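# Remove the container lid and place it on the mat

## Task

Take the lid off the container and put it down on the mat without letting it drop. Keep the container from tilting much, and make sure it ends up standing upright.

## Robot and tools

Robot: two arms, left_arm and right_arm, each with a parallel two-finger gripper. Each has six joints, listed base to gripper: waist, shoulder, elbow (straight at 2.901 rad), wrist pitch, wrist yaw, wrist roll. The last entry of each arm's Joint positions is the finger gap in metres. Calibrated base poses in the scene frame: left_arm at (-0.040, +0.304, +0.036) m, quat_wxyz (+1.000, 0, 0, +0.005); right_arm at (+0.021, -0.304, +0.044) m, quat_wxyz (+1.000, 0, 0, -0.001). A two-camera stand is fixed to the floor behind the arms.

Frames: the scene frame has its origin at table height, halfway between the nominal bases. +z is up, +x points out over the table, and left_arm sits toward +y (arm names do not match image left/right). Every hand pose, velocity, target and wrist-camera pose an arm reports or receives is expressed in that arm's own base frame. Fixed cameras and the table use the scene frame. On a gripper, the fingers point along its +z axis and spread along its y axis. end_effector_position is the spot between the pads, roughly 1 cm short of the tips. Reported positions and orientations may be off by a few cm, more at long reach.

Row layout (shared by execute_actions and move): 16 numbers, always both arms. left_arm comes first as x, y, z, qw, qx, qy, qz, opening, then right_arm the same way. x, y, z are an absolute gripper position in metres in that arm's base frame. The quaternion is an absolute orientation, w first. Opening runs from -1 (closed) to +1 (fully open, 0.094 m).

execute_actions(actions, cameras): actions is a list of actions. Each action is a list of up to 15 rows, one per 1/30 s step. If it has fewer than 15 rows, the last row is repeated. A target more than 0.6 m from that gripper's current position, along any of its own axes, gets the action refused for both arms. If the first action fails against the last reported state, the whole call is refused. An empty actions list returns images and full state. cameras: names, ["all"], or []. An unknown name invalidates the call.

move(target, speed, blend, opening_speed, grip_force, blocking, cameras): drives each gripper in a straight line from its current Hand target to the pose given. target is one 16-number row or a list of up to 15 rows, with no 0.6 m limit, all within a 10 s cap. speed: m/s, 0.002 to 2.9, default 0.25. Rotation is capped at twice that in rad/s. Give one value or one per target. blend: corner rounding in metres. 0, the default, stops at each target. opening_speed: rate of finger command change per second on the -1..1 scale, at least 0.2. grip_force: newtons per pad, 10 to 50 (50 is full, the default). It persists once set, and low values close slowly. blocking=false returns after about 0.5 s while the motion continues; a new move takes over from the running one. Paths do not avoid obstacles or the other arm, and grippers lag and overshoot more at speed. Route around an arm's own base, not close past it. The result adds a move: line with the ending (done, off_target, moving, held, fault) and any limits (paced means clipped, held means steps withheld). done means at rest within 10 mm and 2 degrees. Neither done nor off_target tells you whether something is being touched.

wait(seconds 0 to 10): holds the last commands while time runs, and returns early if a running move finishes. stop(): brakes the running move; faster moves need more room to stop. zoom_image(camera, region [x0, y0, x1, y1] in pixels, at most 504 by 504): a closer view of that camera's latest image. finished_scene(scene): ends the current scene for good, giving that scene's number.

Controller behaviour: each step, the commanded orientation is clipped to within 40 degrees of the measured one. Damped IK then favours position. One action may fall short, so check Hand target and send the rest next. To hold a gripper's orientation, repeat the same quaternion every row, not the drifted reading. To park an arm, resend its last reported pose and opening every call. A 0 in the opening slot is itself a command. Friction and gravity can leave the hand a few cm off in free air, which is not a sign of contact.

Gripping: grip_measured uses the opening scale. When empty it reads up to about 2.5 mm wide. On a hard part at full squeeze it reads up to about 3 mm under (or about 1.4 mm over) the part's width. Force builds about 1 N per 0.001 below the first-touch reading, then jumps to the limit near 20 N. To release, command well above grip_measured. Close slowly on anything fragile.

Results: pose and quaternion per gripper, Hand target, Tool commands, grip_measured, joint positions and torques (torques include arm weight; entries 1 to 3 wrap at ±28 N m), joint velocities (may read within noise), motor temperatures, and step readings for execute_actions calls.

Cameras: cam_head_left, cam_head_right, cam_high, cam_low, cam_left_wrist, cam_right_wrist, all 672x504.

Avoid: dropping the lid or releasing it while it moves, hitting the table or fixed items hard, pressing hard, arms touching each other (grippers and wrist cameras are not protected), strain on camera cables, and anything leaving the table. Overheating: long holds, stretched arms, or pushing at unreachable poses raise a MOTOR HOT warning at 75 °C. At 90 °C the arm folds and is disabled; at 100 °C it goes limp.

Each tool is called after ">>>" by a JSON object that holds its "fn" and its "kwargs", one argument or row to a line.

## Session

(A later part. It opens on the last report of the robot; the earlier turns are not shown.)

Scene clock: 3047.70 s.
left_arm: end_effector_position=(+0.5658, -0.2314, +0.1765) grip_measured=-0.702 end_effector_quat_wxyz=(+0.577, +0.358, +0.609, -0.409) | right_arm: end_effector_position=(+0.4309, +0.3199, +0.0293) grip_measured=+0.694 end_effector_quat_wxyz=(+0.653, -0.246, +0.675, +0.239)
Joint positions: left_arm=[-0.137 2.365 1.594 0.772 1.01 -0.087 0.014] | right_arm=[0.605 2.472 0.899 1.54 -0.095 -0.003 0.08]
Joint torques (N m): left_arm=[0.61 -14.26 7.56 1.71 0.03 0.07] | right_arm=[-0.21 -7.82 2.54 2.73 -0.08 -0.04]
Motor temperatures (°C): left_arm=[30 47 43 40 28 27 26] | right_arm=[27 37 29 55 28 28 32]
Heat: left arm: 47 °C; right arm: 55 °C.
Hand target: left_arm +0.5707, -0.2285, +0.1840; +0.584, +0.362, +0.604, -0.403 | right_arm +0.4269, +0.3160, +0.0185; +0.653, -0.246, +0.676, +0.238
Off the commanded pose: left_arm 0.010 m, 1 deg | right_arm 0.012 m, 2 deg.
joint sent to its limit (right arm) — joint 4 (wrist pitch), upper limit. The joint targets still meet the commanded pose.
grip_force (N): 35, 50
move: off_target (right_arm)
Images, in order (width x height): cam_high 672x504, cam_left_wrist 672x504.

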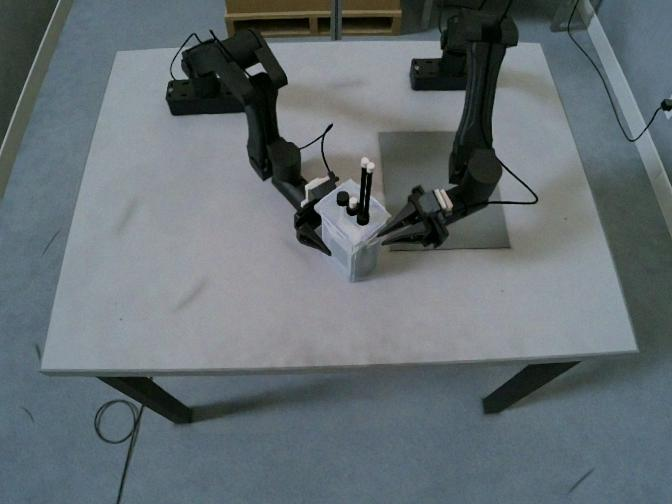

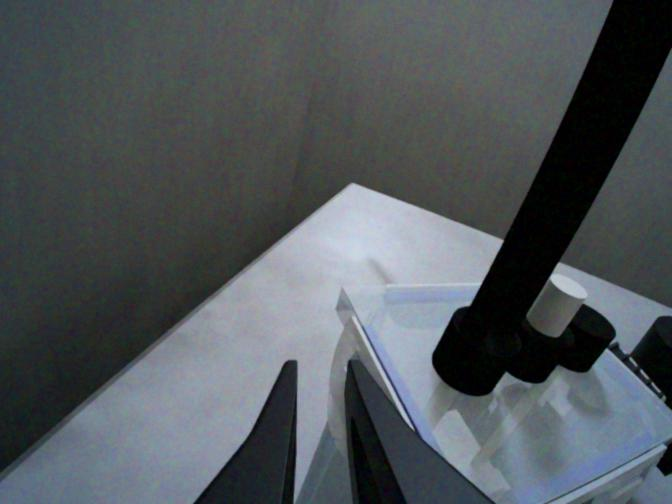

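>>> {"fn": "move", "kwargs": {
  "target": [
    [0.565,-0.175,0.19,0.5377,0.4592,0.5377,-0.4592,-0.4,0.4268,0.316,0.0183,0.6645,-0.2418,0.6645,0.2418,0.3]
  ],
  "speed": 0.1,
  "cameras": ["cam_left_wrist","cam_high"]
}}

>>> {"fn": "zoom_image", "kwargs": {
  "camera": "cam_left_wrist",
  "region": [200, 180, 450, 380]
}}

>>> {"fn": "zoom_image", "kwargs": {
  "camera": "cam_high",
  "region": [310, 170, 410, 270]
}}

Scene clock: 3063.93 s.
left_arm: end_effector_position=(+0.5617, -0.1753, +0.1928) grip_measured=-0.402 end_effector_quat_wxyz=(+0.540, +0.456, +0.539, -0.459) | right_arm: end_effector_position=(+0.4309, +0.3199, +0.0293) grip_measured=+0.694 end_effector_quat_wxyz=(+0.653, -0.246, +0.675, +0.239)
Joint positions: left_arm=[0.003 2.473 1.858 0.644 1.41 -0.032 0.028] | right_arm=[0.605 2.472 0.899 1.54 -0.095 -0.003 0.08]
Joint torques (N m): left_arm=[0.08 -13.56 8.03 1.47 0.07 0.16] | right_arm=[-0.16 -7.79 2.47 2.69 -0.04 -0.02]
Motor temperatures (°C): left_arm=[30 48 43 39 28 27 26] | right_arm=[27 37 29 55 28 28 32]
Heat: left arm: 48 °C; right arm: 55 °C.
Hand target: left_arm +0.5649, -0.1749, +0.1900; +0.539, +0.458, +0.537, -0.460 | right_arm +0.4269, +0.3160, +0.0185; +0.653, -0.246, +0.676, +0.238
Off the commanded pose: left_arm 0.004 m, 0 deg | right_arm 0.012 m, 2 deg.
joint sent to its limit (right arm) — joint 4 (wrist pitch), upper limit. The joint targets still meet the commanded pose.
grip_force (N): 35, 50
move: off_target (right_arm)
Images, in order (width x height): cam_high 672x504, cam_left_wrist 672x504.

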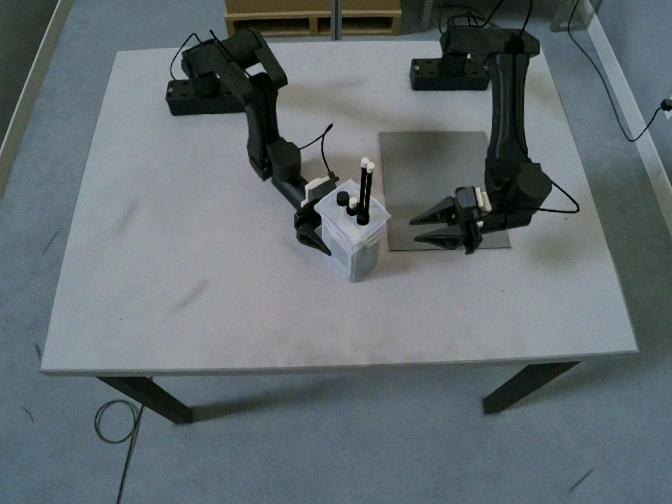

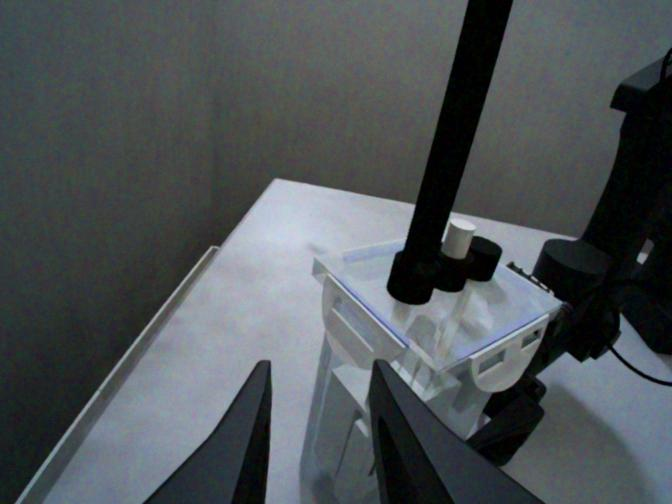

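Scaled by 2.016 from the camera's 672x504 image, which has a finer 960x720 frame.

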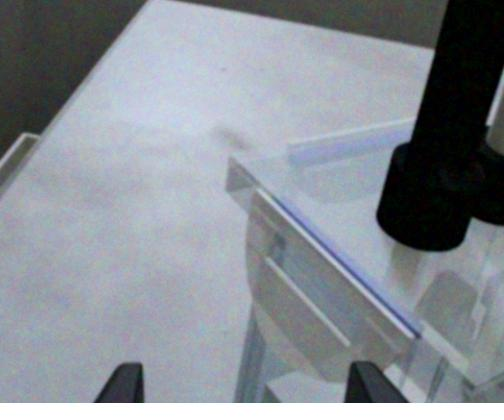

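Scaled by 5.040.

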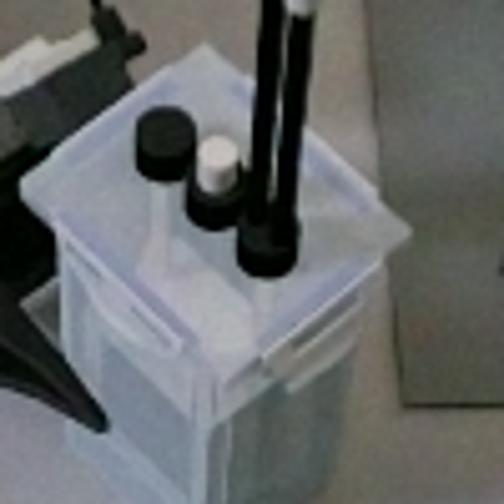

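>>> {"fn": "execute_actions", "kwargs": {
  "actions": []
}}

>>> {"fn": "zoom_image", "kwargs": {
  "camera": "cam_high",
  "region": [250, 180, 450, 330]
}}

>>> {"fn": "zoom_image", "kwargs": {
  "camera": "cam_left_wrist",
  "region": [150, 100, 530, 480]
}}

Scene clock: 3117.63 s.
left_arm: end_effector_position=(+0.5617, -0.1753, +0.1927) grip_measured=-0.402 end_effector_quat_wxyz=(+0.540, +0.456, +0.539, -0.459) | right_arm: end_effector_position=(+0.4309, +0.3199, +0.0293) grip_measured=+0.694 end_effector_quat_wxyz=(+0.653, -0.246, +0.675, +0.239)
Joint positions: left_arm=[0.003 2.473 1.858 0.644 1.41 -0.031 0.028] | right_arm=[0.605 2.472 0.899 1.54 -0.095 -0.003 0.08]
Joint velocities: within noise
Joint torques (N m): left_arm=[0.14 -13.56 7.9 1.41 0.02 0.09] | right_arm=[-0.12 -7.92 2.58 2.67 -0.04 0.01]
Motor temperatures (°C): left_arm=[30 48 44 38 28 27 26] | right_arm=[27 37 29 55 28 28 32]
Heat: left arm: 48 °C; right arm: 55 °C.
Hand target: left_arm +0.5649, -0.1749, +0.1900; +0.539, +0.458, +0.537, -0.460 | right_arm +0.4269, +0.3160, +0.0185; +0.653, -0.246, +0.676, +0.238
Tool commands: left_gripper/opening=-0.4 right_gripper/opening=+0.3
Off the commanded pose: left_arm 0.004 m, 0 deg | right_arm 0.012 m, 2 deg.
grip_force (N): 35, 50

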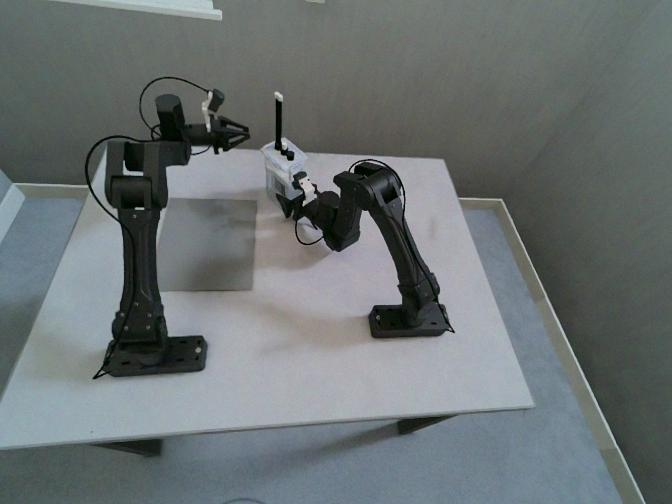

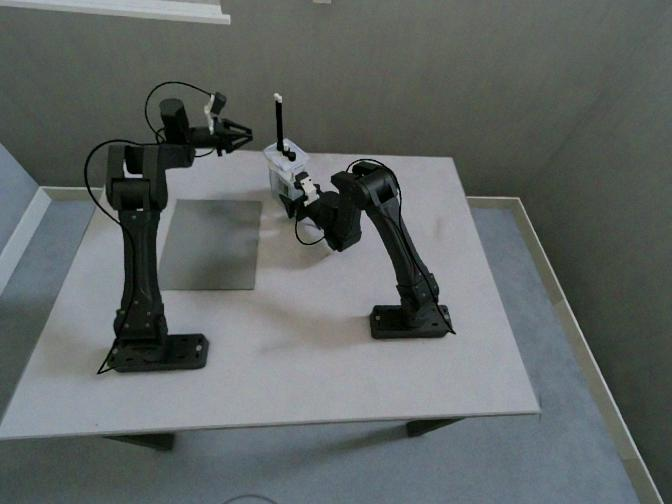

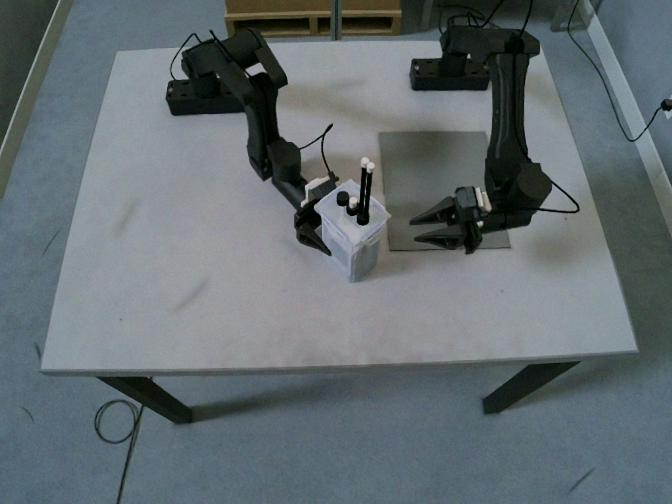

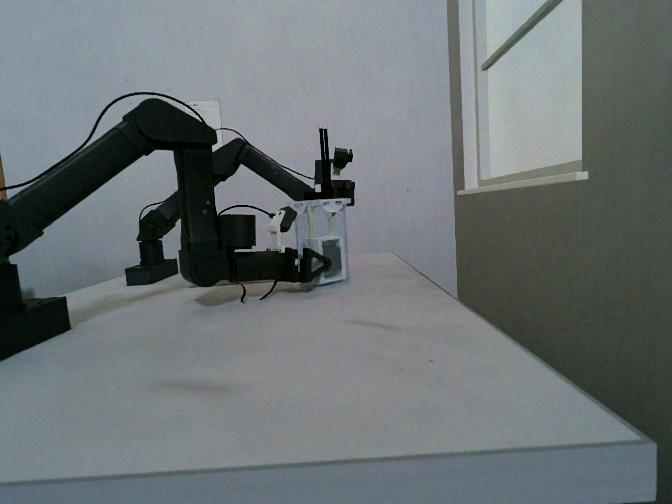

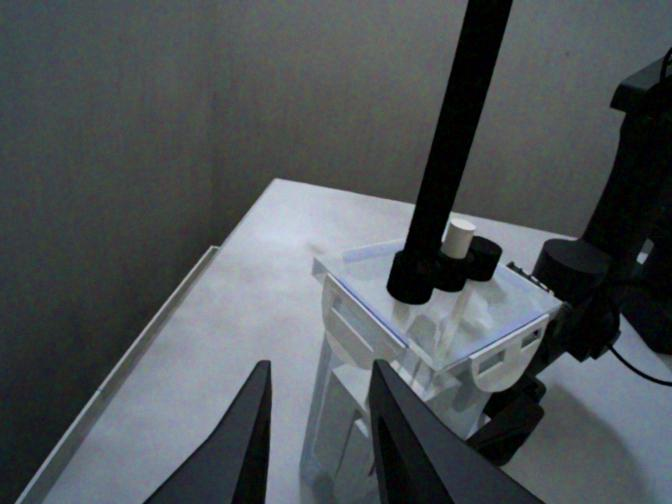

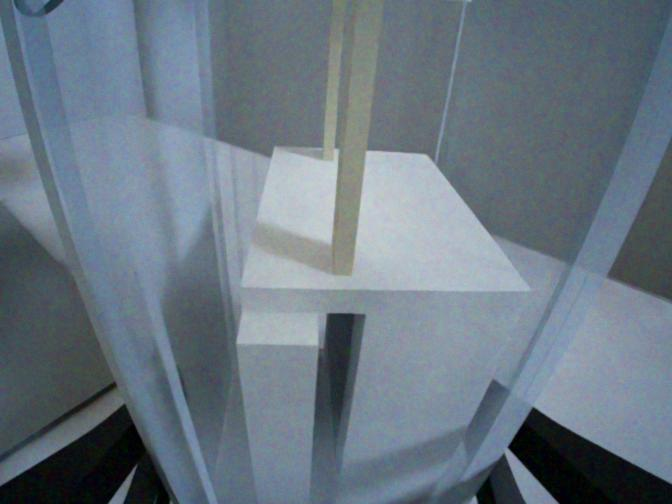

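Scaled by 2.520.

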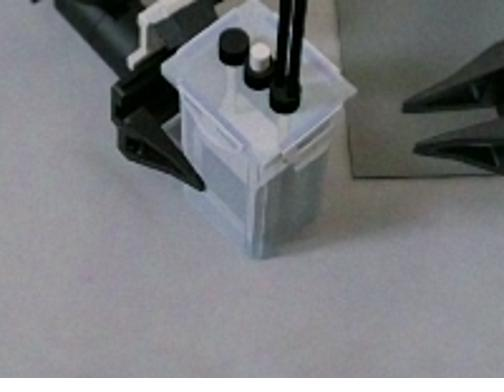

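Scaled by 1.326 from the camera's 672x504 image, which has a finer 960x720 frame.

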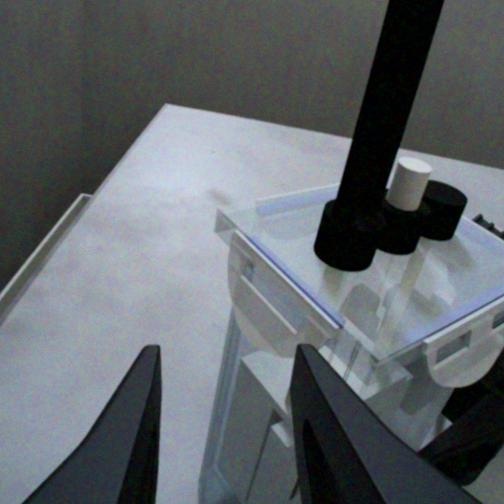

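>>> {"fn": "move", "kwargs": {
  "target": [0.54, -0.17, 0.33, 0.2980, 0.5153, 0.6472, -0.4758, -0.4, 0.4268, 0.316, 0.0183, 0.6645, -0.2418, 0.6645, 0.2418, 0.3],
  "speed": 0.15,
  "cameras": ["cam_left_wrist"]
}}

>>> {"fn": "zoom_image", "kwargs": {
  "camera": "cam_left_wrist",
  "region": [200, 150, 600, 500]
}}

Scene clock: 3146.13 s.
left_arm: end_effector_position=(+0.5391, -0.1706, +0.3329) grip_measured=-0.402 end_effector_quat_wxyz=(+0.444, +0.401, +0.634, -0.490) | right_arm: end_effector_position=(+0.4309, +0.3199, +0.0293) grip_measured=+0.694 end_effector_quat_wxyz=(+0.653, -0.246, +0.675, +0.239)
Joint positions: left_arm=[0.009 2.522 2.809 -0.948 1.365 0.381 0.028] | right_arm=[0.605 2.472 0.899 1.54 -0.095 -0.003 0.08]
Joint torques (N m): left_arm=[0.23 -13.19 7.27 1.29 0.42 0.2] | right_arm=[-0.17 -7.82 2.61 2.71 -0.06 -0.03]
Motor temperatures (°C): left_arm=[30 48 44 37 28 27 26] | right_arm=[27 37 29 55 28 28 32]
Heat: left arm: 48 °C; right arm: 55 °C.
Hand target: left_arm +0.5397, -0.1701, +0.3298; +0.443, +0.402, +0.632, -0.492 | right_arm +0.4269, +0.3160, +0.0185; +0.653, -0.246, +0.676, +0.238
Off the commanded pose: left_arm 0.003 m, 21 deg | right_arm 0.012 m, 2 deg.
joint sent to its limit (right arm) — joint 4 (wrist pitch), upper limit. The joint targets still meet the commanded pose.
grip_force (N): 35, 50
move: off_target (left_arm, right_arm)
Images, in order (width x height): cam_left_wrist 672x504.

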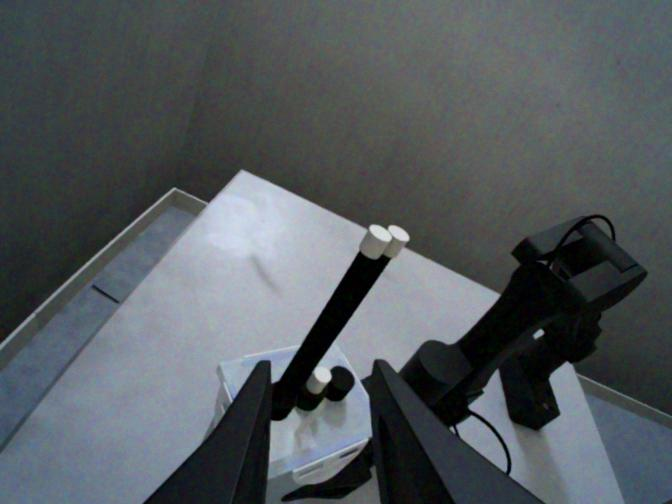

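Scaled by 1.260 from the camera's 672x504 image, which has a finer 960x720 frame.

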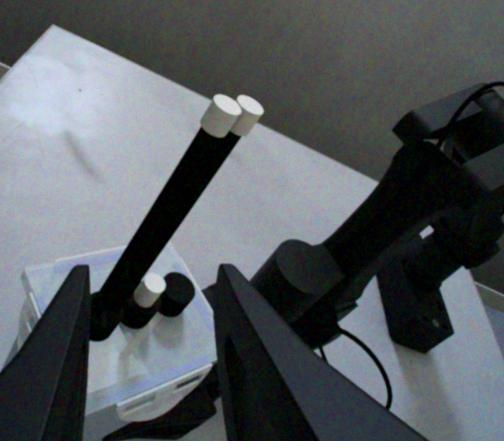

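>>> {"fn": "zoom_image", "kwargs": {
  "camera": "cam_low",
  "region": [270, 180, 370, 300]
}}

>>> {"fn": "move", "kwargs": {
  "target": [0.57, -0.11, 0.30, 0.443, 0.402, 0.632, -0.492, -0.4, 0.4268, 0.316, 0.0183, 0.6645, -0.2418, 0.6645, 0.2418, 0.3],
  "speed": 0.15,
  "cameras": ["cam_left_wrist"]
}}

>>> {"fn": "zoom_image", "kwargs": {
  "camera": "cam_left_wrist",
  "region": [200, 150, 500, 400]
}}

This scene's latest camera images include none from cam_low. They are from: cam_left_wrist. cam_low's image comes with the result of a call that names it in "cameras".

Scene clock: 3160.10 s.
left_arm: end_effector_position=(+0.5711, -0.1075, +0.2948) grip_measured=-0.402 end_effector_quat_wxyz=(+0.464, +0.368, +0.640, -0.490) | right_arm: end_effector_position=(+0.4309, +0.3199, +0.0293) grip_measured=+0.694 end_effector_quat_wxyz=(+0.653, -0.246, +0.675, +0.239)
Joint positions: left_arm=[0.124 2.635 2.839 -0.884 1.427 0.383 0.028] | right_arm=[0.605 2.472 0.899 1.54 -0.095 -0.003 0.08]
Joint torques (N m): left_arm=[-0.39 -15.01 7.38 1.57 0.52 0.03] | right_arm=[-0.17 -7.86 2.41 2.7 -0.04 -0.03]
Motor temperatures (°C): left_arm=[30 48 42 37 28 27 26] | right_arm=[27 37 29 55 28 28 32]
Heat: left arm: 48 °C; right arm: 55 °C.
Hand target: left_arm +0.5695, -0.1101, +0.2998; +0.470, +0.379, +0.628, -0.492 | right_arm +0.4269, +0.3160, +0.0185; +0.653, -0.246, +0.676, +0.238
Off the commanded pose: left_arm 0.006 m, 5 deg | right_arm 0.012 m, 2 deg.
elbow stopped short (left arm): the move would have taken joint 3 (elbow) straighter than the controller allows.
joint sent to its limit (right arm) — joint 4 (wrist pitch), upper limit. The joint targets still meet the commanded pose.
grip_force (N): 35, 50
move: off_target (left_arm, right_arm)
Images, in order (width x height): cam_left_wrist 672x504.

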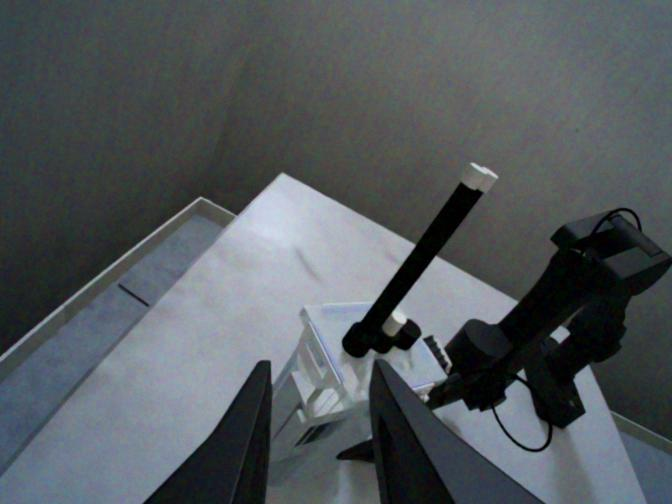

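Scaled by 1.680 from the camera's 672x504 image, which has a finer 960x720 frame.

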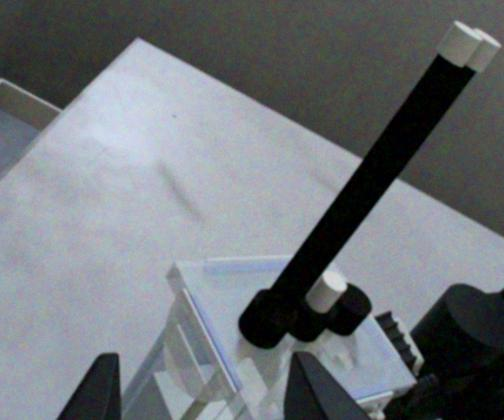

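>>> {"fn": "zoom_image", "kwargs": {
  "camera": "cam_left_wrist",
  "region": [270, 290, 390, 410]
}}

>>> {"fn": "execute_actions", "kwargs": {
  "actions": [],
  "cameras": ["cam_low", "cam_high", "cam_head_right"]
}}

>>> {"fn": "zoom_image", "kwargs": {
  "camera": "cam_low",
  "region": [280, 180, 360, 240]
}}

>>> {"fn": "zoom_image", "kwargs": {
  "camera": "cam_high",
  "region": [300, 170, 400, 290]
}}

Scaled by 4.200 from the camera's 672x504 image, which has a finer 960x720 frame.

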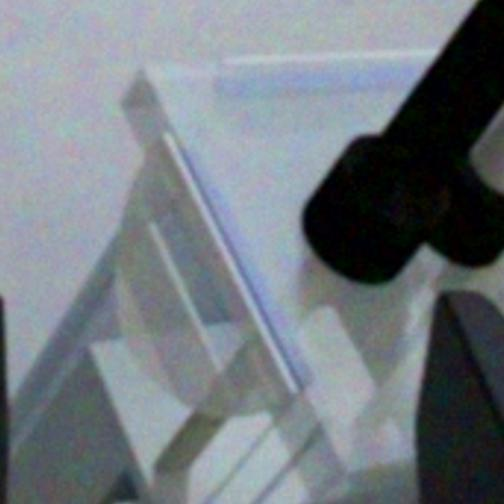

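Scene clock: 3167.77 s.
left_arm: end_effector_position=(+0.5710, -0.1075, +0.2949) grip_measured=-0.402 end_effector_quat_wxyz=(+0.464, +0.368, +0.640, -0.490) | right_arm: end_effector_position=(+0.4309, +0.3199, +0.0293) grip_measured=+0.694 end_effector_quat_wxyz=(+0.653, -0.246, +0.675, +0.239)
Joint positions: left_arm=[0.124 2.635 2.839 -0.883 1.427 0.382 0.028] | right_arm=[0.605 2.472 0.899 1.54 -0.095 -0.003 0.08]
Joint velocities: within noise
Joint torques (N m): left_arm=[-0.21 -14.86 7.41 1.57 0.53 0.01] | right_arm=[-0.23 -7.82 2.55 2.67 -0.07 -0.07]
Motor temperatures (°C): left_arm=[30 47 43 37 28 27 26] | right_arm=[27 37 29 55 28 28 32]
Heat: left arm: 47 °C; right arm: 55 °C.
Hand target: left_arm +0.5695, -0.1101, +0.2998; +0.470, +0.379, +0.627, -0.492 | right_arm +0.4269, +0.3160, +0.0185; +0.653, -0.246, +0.676, +0.238
Tool commands: left_gripper/opening=-0.4 right_gripper/opening=+0.3
Off the commanded pose: left_arm 0.006 m, 5 deg | right_arm 0.012 m, 2 deg.
grip_force (N): 35, 50
Images, in order (width x height): cam_head_right 672x504, cam_high 672x504, cam_low 672x504.

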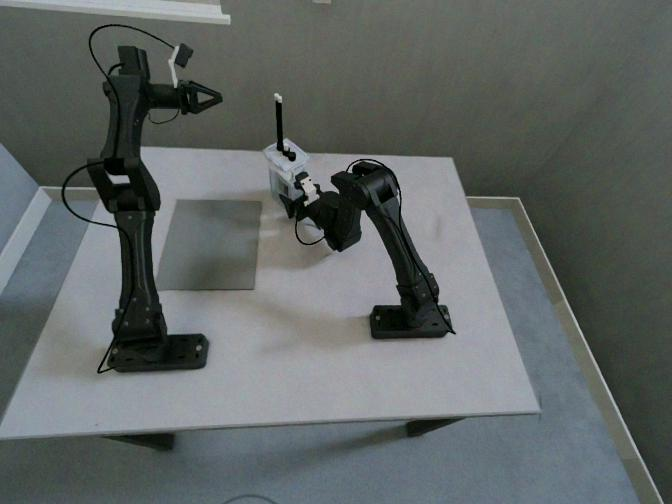

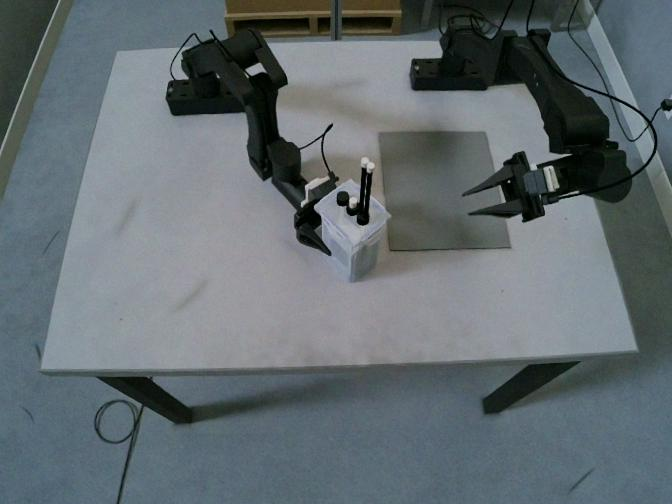

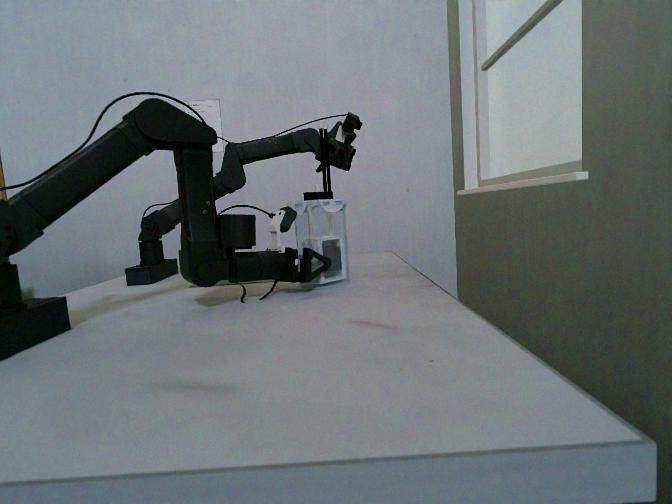

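Scaled by 6.300.

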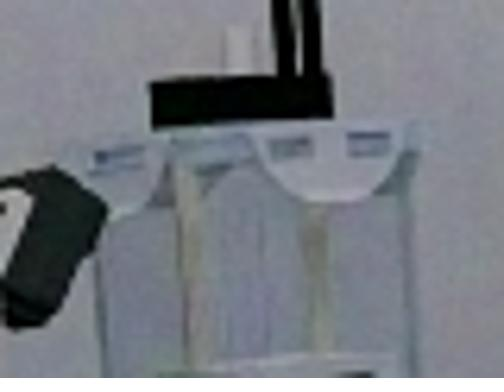

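Scaled by 4.200.

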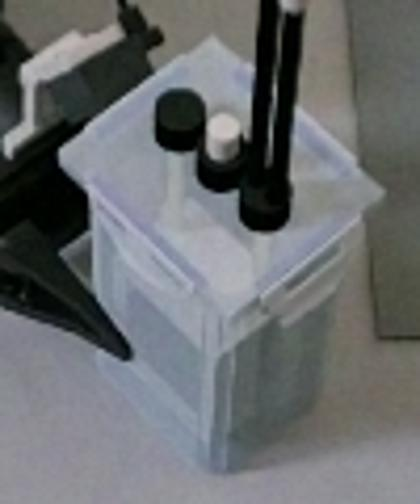

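>>> {"fn": "move", "kwargs": {
  "target": [
    [0.5695, -0.11, 0.30, 0.470, 0.379, 0.628, -0.492, -0.4, 0.4309, 0.3199, 0.0253, 0.653, -0.246, 0.675, 0.239, 0.95],
    [0.5695, -0.11, 0.30, 0.470, 0.379, 0.628, -0.492, -0.4, 0.34, 0.245, 0.04, 0.653, -0.246, 0.675, 0.239, 0.95],
    [0.5695, -0.11, 0.30, 0.470, 0.379, 0.628, -0.492, -0.4, 0.28, 0.28, 0.155, 0.6929, -0.1410, 0.6929, 0.1410, 0.95]
  ],
  "speed": 0.15,
  "opening_speed": 1.0,
  "cameras": ["cam_high", "cam_low", "cam_right_wrist"]
}}

Scene clock: 3242.20 s.
left_arm: end_effector_position=(+0.5716, -0.1074, +0.2956) grip_measured=-0.402 end_effector_quat_wxyz=(+0.466, +0.370, +0.638, -0.488) | right_arm: end_effector_position=(+0.2794, +0.2782, +0.1471) grip_measured=+0.948 end_effector_quat_wxyz=(+0.690, -0.146, +0.696, +0.139)
Joint positions: left_arm=[0.124 2.635 2.839 -0.874 1.427 0.382 0.028] | right_arm=[1.065 1.727 0.344 1.37 0.659 0 0.092]
Joint torques (N m): left_arm=[-0.27 -15.77 6.13 1.58 0.56 0.03] | right_arm=[0.21 -7.6 5.44 1.78 0.13 -0.02]
Motor temperatures (°C): left_arm=[30 48 44 37 28 27 26] | right_arm=[27 37 29 55 28 28 32]
Heat: left arm: 48 °C; right arm: 55 °C.
Hand target: left_arm +0.5694, -0.1100, +0.3000; +0.470, +0.379, +0.628, -0.492 | right_arm +0.2799, +0.2800, +0.1550; +0.693, -0.141, +0.693, +0.141
Off the commanded pose: left_arm 0.006 m, 2 deg | right_arm 0.008 m, 1 deg.
grip_force (N): 35, 50
move: done
Images, in order (width x height): cam_high 672x504, cam_low 672x504, cam_right_wrist 672x504.

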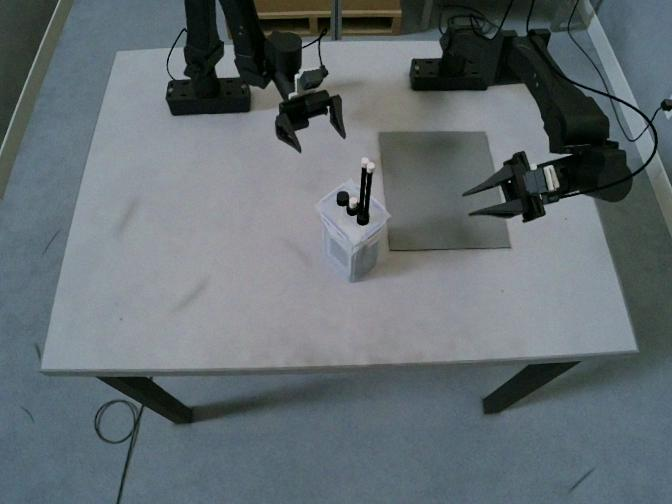

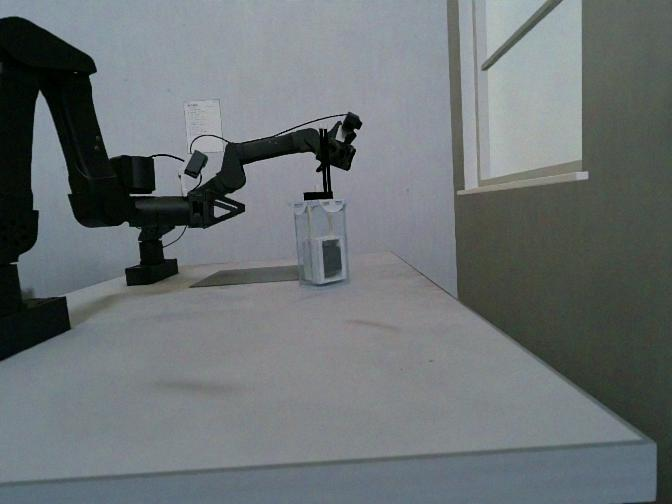

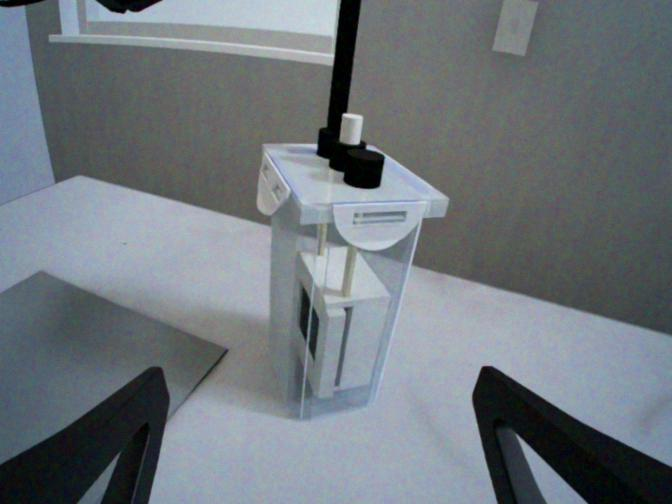

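>>> {"fn": "move", "kwargs": {
  "target": [0.5695, -0.11, 0.30, 0.470, 0.379, 0.628, -0.492, -0.4, 0.29, 0.336, 0.158, 0.5897, -0.5897, 0.3902, -0.3902, 0.1],
  "speed": 0.3,
  "grip_force": [35, 15],
  "cameras": ["cam_high", "cam_low", "cam_right_wrist"]
}}

Scene clock: 3281.73 s.
left_arm: end_effector_position=(+0.5716, -0.1074, +0.2956) grip_measured=-0.402 end_effector_quat_wxyz=(+0.466, +0.370, +0.638, -0.488) | right_arm: end_effector_position=(+0.2896, +0.3307, +0.1658) grip_measured=+0.102 end_effector_quat_wxyz=(+0.598, -0.581, +0.391, -0.390)
Joint positions: left_arm=[0.124 2.635 2.839 -0.874 1.427 0.382 0.028] | right_arm=[1.124 1.817 0.563 1.279 0.722 -1.573 0.052]
Joint torques (N m): left_arm=[-0.23 -15.68 5.78 1.58 0.5 0.01] | right_arm=[0.55 -5.37 6.22 1.78 0.09 -0.03]
Heat: left arm: 49 °C; right arm: 52 °C.
Hand target: left_arm +0.5694, -0.1100, +0.3000; +0.470, +0.379, +0.628, -0.492 | right_arm +0.2897, +0.3358, +0.1580; +0.590, -0.590, +0.390, -0.390
Off the commanded pose: left_arm 0.006 m, 2 deg | right_arm 0.009 m, 1 deg.
grip_force (N): 35, 15
move: done
Images, in order (width x height): cam_high 672x504, cam_low 672x504, cam_right_wrist 672x504.

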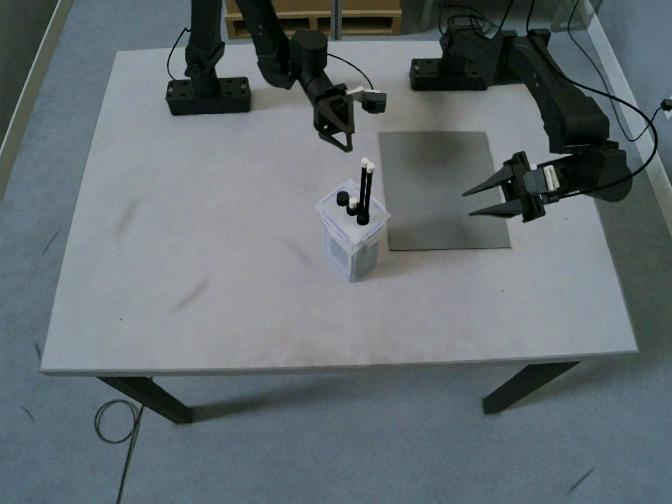

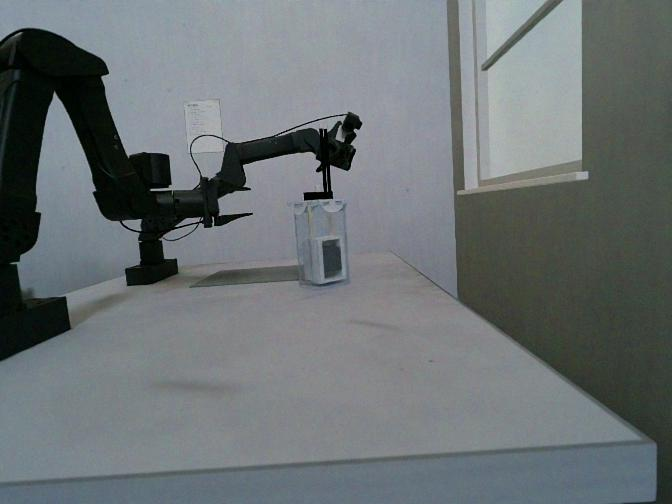

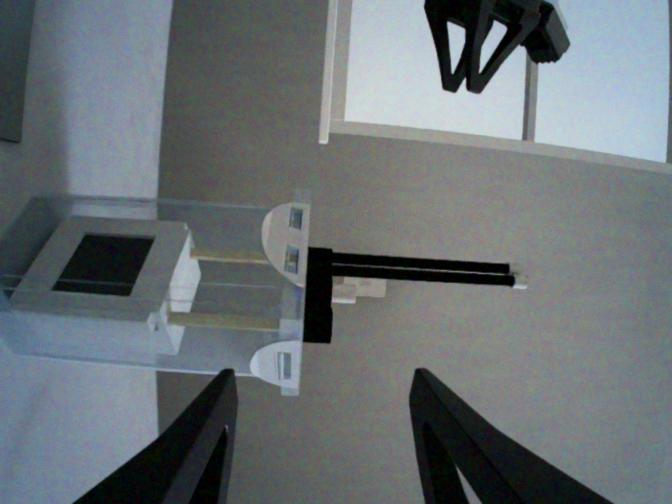

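>>> {"fn": "move", "kwargs": {
  "target": [
    [0.5695, -0.11, 0.30, 0.470, 0.379, 0.628, -0.492, -0.4, 0.33, 0.35, 0.14, 0.5897, -0.5897, 0.3902, -0.3902, 0.1],
    [0.5695, -0.11, 0.30, 0.470, 0.379, 0.628, -0.492, -0.4, 0.38, 0.3705, 0.14, 0.5897, -0.5897, 0.3902, -0.3902, 0.1]
  ],
  "speed": 0.12,
  "cameras": ["cam_high", "cam_low", "cam_right_wrist"]
}}

>>> {"fn": "zoom_image", "kwargs": {
  "camera": "cam_high",
  "region": [280, 120, 400, 290]
}}

Scene clock: 3319.60 s.
left_arm: end_effector_position=(+0.5716, -0.1074, +0.2956) grip_measured=-0.402 end_effector_quat_wxyz=(+0.466, +0.370, +0.638, -0.488) | right_arm: end_effector_position=(+0.3765, +0.3654, +0.1534) grip_measured=+0.102 end_effector_quat_wxyz=(+0.599, -0.577, +0.391, -0.393)
Joint positions: left_arm=[0.124 2.635 2.839 -0.874 1.427 0.382 0.028] | right_arm=[0.951 2.067 0.879 1.221 0.557 -1.573 0.052]
Joint torques (N m): left_arm=[-0.02 -15.69 5.87 1.6 0.55 -0.01] | right_arm=[-0.18 -7.43 6.71 1.87 -0.14 0]
Motor temperatures (°C): left_arm=[30 49 43 36 29 27 26] | right_arm=[27 35 31 50 28 28 30]
Heat: left arm: 49 °C; right arm: 50 °C.
Hand target: left_arm +0.5694, -0.1100, +0.3000; +0.470, +0.379, +0.628, -0.492 | right_arm +0.3794, +0.3700, +0.1401; +0.590, -0.590, +0.390, -0.390
Off the commanded pose: left_arm 0.006 m, 2 deg | right_arm 0.015 m, 2 deg.
grip_force (N): 35, 15
move: off_target (right_arm)
Images, in order (width x height): cam_high 672x504, cam_low 672x504, cam_right_wrist 672x504.

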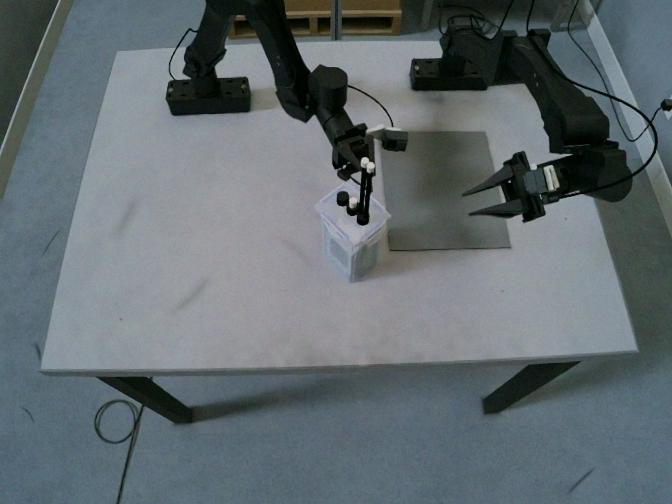

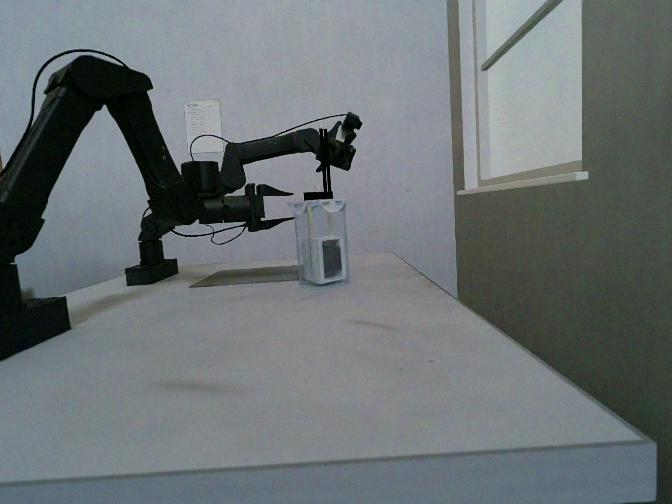

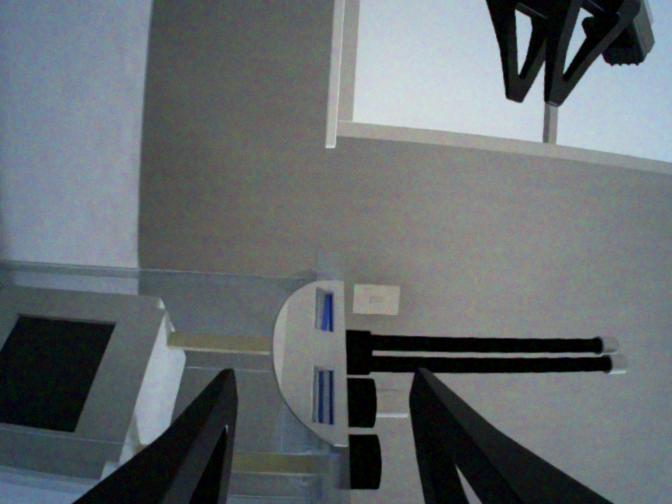

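Scaled by 2.965.

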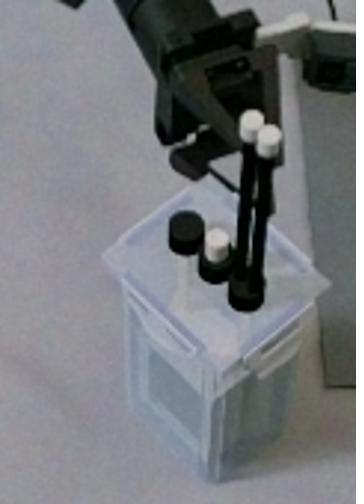

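>>> {"fn": "move", "kwargs": {
  "target": [
    [0.5695, -0.11, 0.30, 0.470, 0.379, 0.628, -0.492, -0.4, 0.417, 0.384, 0.136, 0.5897, -0.5897, 0.3902, -0.3902, 0.1]
  ],
  "speed": 0.06,
  "cameras": ["cam_low", "cam_right_wrist"]
}}

Scene clock: 3328.10 s.
left_arm: end_effector_position=(+0.5716, -0.1074, +0.2956) grip_measured=-0.402 end_effector_quat_wxyz=(+0.466, +0.370, +0.638, -0.488) | right_arm: end_effector_position=(+0.4123, +0.3801, +0.1520) grip_measured=+0.102 end_effector_quat_wxyz=(+0.601, -0.576, +0.390, -0.394)
Joint positions: left_arm=[0.124 2.635 2.839 -0.874 1.427 0.382 0.028] | right_arm=[0.898 2.156 1.032 1.16 0.502 -1.573 0.052]
Joint torques (N m): left_arm=[-0.03 -15.62 6.15 1.6 0.54 0] | right_arm=[-0.43 -8.31 6.97 1.88 -0.11 -0.01]
Heat: left arm: 49 °C; right arm: 49 °C.
Hand target: left_arm +0.5694, -0.1100, +0.3000; +0.470, +0.379, +0.628, -0.492 | right_arm +0.4162, +0.3832, +0.1361; +0.590, -0.590, +0.390, -0.390
Off the commanded pose: left_arm 0.006 m, 2 deg | right_arm 0.017 m, 2 deg.
grip_force (N): 35, 15
move: off_target (right_arm)
Images, in order (width x height): cam_low 672x504, cam_right_wrist 672x504.

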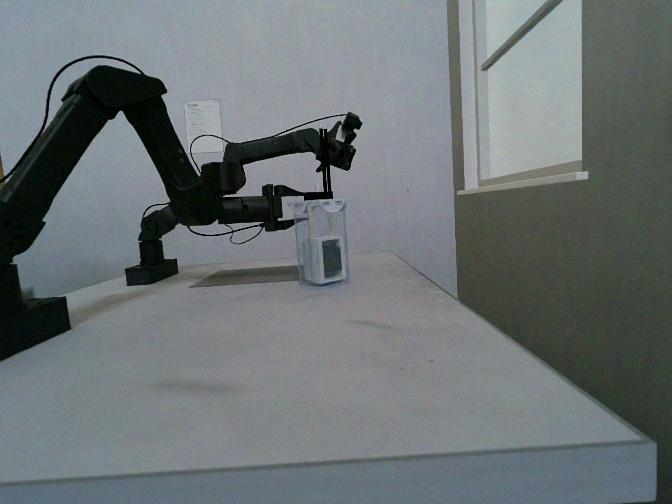

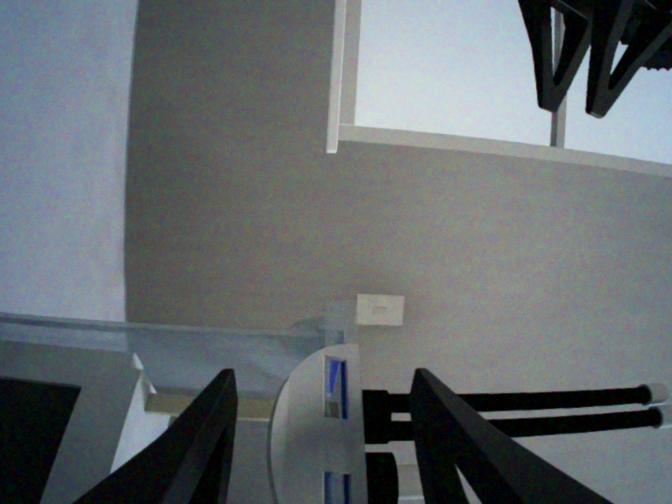

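>>> {"fn": "move", "kwargs": {
  "target": [
    [0.5695, -0.11, 0.30, 0.470, 0.379, 0.628, -0.492, -0.4, 0.417, 0.384, 0.136, 0.5897, -0.5897, 0.3902, -0.3902, -0.6]
  ],
  "speed": 0.06,
  "opening_speed": 0.4,
  "grip_force": [35, 15],
  "cameras": ["cam_low", "cam_right_wrist"]
}}

Scene clock: 3343.43 s.
left_arm: end_effector_position=(+0.5716, -0.1074, +0.2956) grip_measured=-0.402 end_effector_quat_wxyz=(+0.466, +0.370, +0.638, -0.488) | right_arm: end_effector_position=(+0.4123, +0.3807, +0.1454) grip_measured=-0.598 end_effector_quat_wxyz=(+0.594, -0.585, +0.390, -0.392)
Joint positions: left_arm=[0.124 2.635 2.839 -0.874 1.427 0.382 0.028] | right_arm=[0.898 2.161 1.032 1.144 0.499 -1.574 0.019]
Joint torques (N m): left_arm=[-0.25 -15.51 5.87 1.58 0.5 -0.03] | right_arm=[-0.44 -8.65 7.21 2.04 -0.11 -0.02]
Heat: left arm: 50 °C; right arm: 49 °C.
Hand target: left_arm +0.5694, -0.1100, +0.3000; +0.470, +0.379, +0.628, -0.492 | right_arm +0.4166, +0.3836, +0.1361; +0.590, -0.590, +0.390, -0.390
Off the commanded pose: left_arm 0.006 m, 2 deg | right_arm 0.011 m, 1 deg.
grip_force (N): 35, 15
move: off_target (right_arm)
Images, in order (width x height): cam_low 672x504, cam_right_wrist 672x504.

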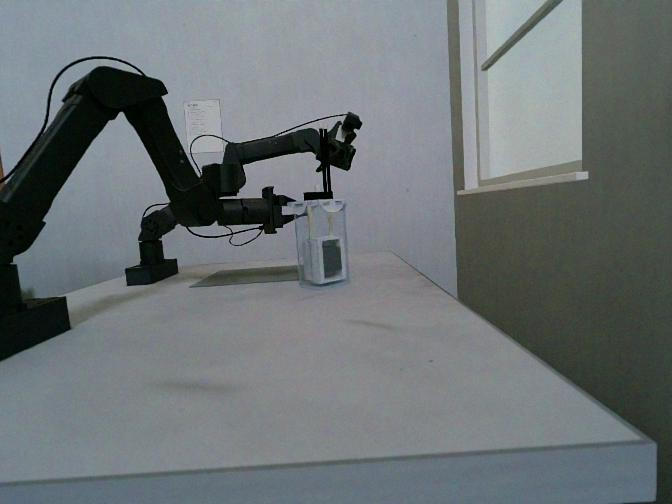

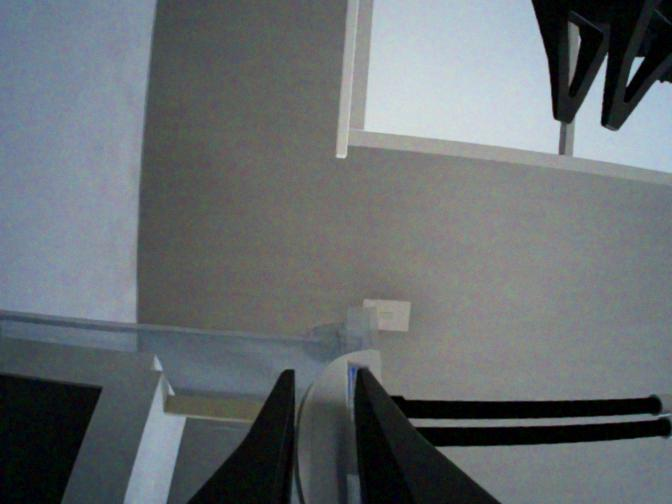

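>>> {"fn": "move", "kwargs": {
  "target": [
    [0.5695, -0.11, 0.30, 0.470, 0.379, 0.628, -0.492, -0.4, 0.417, 0.384, 0.136, 0.5897, -0.5897, 0.3902, -0.3902, 0.1],
    [0.5695, -0.11, 0.30, 0.470, 0.379, 0.628, -0.492, -0.4, 0.423, 0.371, 0.139, 0.5897, -0.5897, 0.3902, -0.3902, 0.1]
  ],
  "speed": 0.06,
  "opening_speed": 1.0,
  "cameras": ["cam_right_wrist"]
}}

Scene clock: 3353.83 s.
left_arm: end_effector_position=(+0.5716, -0.1074, +0.2956) grip_measured=-0.402 end_effector_quat_wxyz=(+0.466, +0.370, +0.638, -0.488) | right_arm: end_effector_position=(+0.4197, +0.3758, +0.1454) grip_measured=+0.098 end_effector_quat_wxyz=(+0.596, -0.587, +0.386, -0.389)
Joint positions: left_arm=[0.124 2.635 2.839 -0.874 1.427 0.382 0.028] | right_arm=[0.872 2.161 1.032 1.144 0.463 -1.574 0.052]
Joint torques (N m): left_arm=[-0.35 -15.75 5.97 1.58 0.48 0.03] | right_arm=[-0.85 -10.3 4.96 2.13 -0.04 0.03]
Heat: left arm: 50 °C; right arm: 49 °C.
Hand target: left_arm +0.5694, -0.1100, +0.3000; +0.470, +0.379, +0.628, -0.492 | right_arm +0.4230, +0.3709, +0.1391; +0.590, -0.590, +0.390, -0.390
Off the commanded pose: left_arm 0.006 m, 2 deg | right_arm 0.009 m, 1 deg.
grip_force (N): 35, 15
move: done
Images, in order (width x height): cam_right_wrist 672x504.

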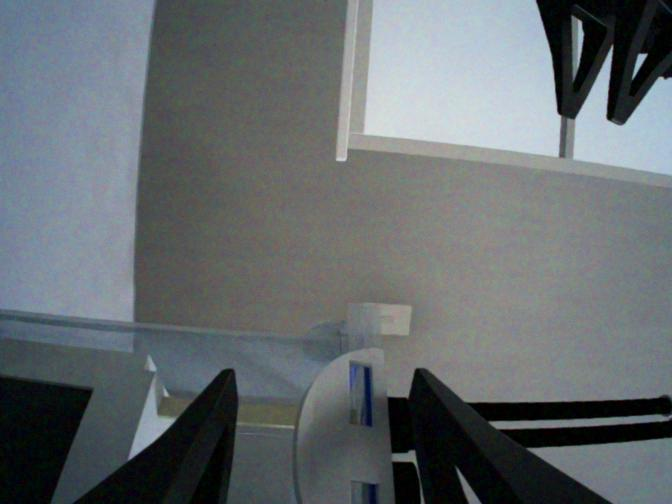

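>>> {"fn": "move", "kwargs": {
  "target": [
    [0.5695, -0.11, 0.30, 0.470, 0.379, 0.628, -0.492, -0.4, 0.425, 0.367, 0.150, 0.5897, -0.5897, 0.3902, -0.3902, 0.1]
  ],
  "speed": 0.06,
  "opening_speed": 1.0,
  "cameras": ["cam_right_wrist"]
}}

Scene clock: 3366.93 s.
left_arm: end_effector_position=(+0.5716, -0.1074, +0.2956) grip_measured=-0.402 end_effector_quat_wxyz=(+0.466, +0.370, +0.638, -0.488) | right_arm: end_effector_position=(+0.4201, +0.3771, +0.1437) grip_measured=+0.098 end_effector_quat_wxyz=(+0.596, -0.592, +0.382, -0.385)
Joint positions: left_arm=[0.124 2.635 2.839 -0.874 1.427 0.382 0.028] | right_arm=[0.867 2.161 1.032 1.136 0.442 -1.574 0.052]
Joint torques (N m): left_arm=[-0.12 -15.9 6.02 1.58 0.5 -0.02] | right_arm=[-1.37 -13.3 4.67 1.82 0.07 -0.01]
Heat: left arm: 50 °C; right arm: 50 °C.
Hand target: left_arm +0.5694, -0.1100, +0.3000; +0.470, +0.379, +0.628, -0.492 | right_arm +0.4249, +0.3671, +0.1499; +0.590, -0.589, +0.390, -0.390
Off the commanded pose: left_arm 0.006 m, 2 deg | right_arm 0.013 m, 1 deg.
grip_force (N): 35, 15
move: off_target (right_arm)
Images, in order (width x height): cam_right_wrist 672x504.

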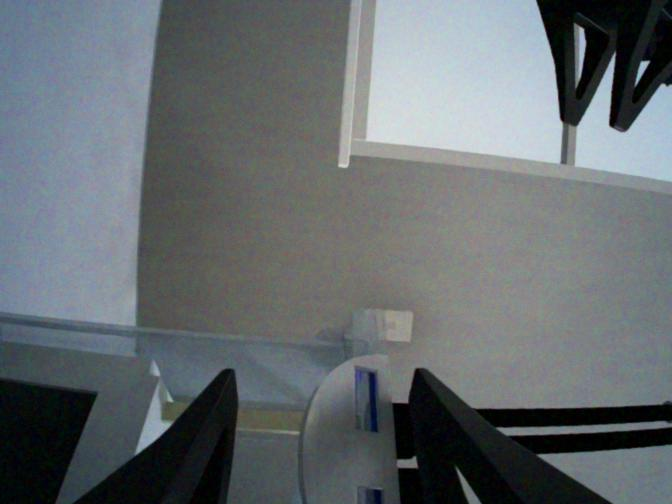

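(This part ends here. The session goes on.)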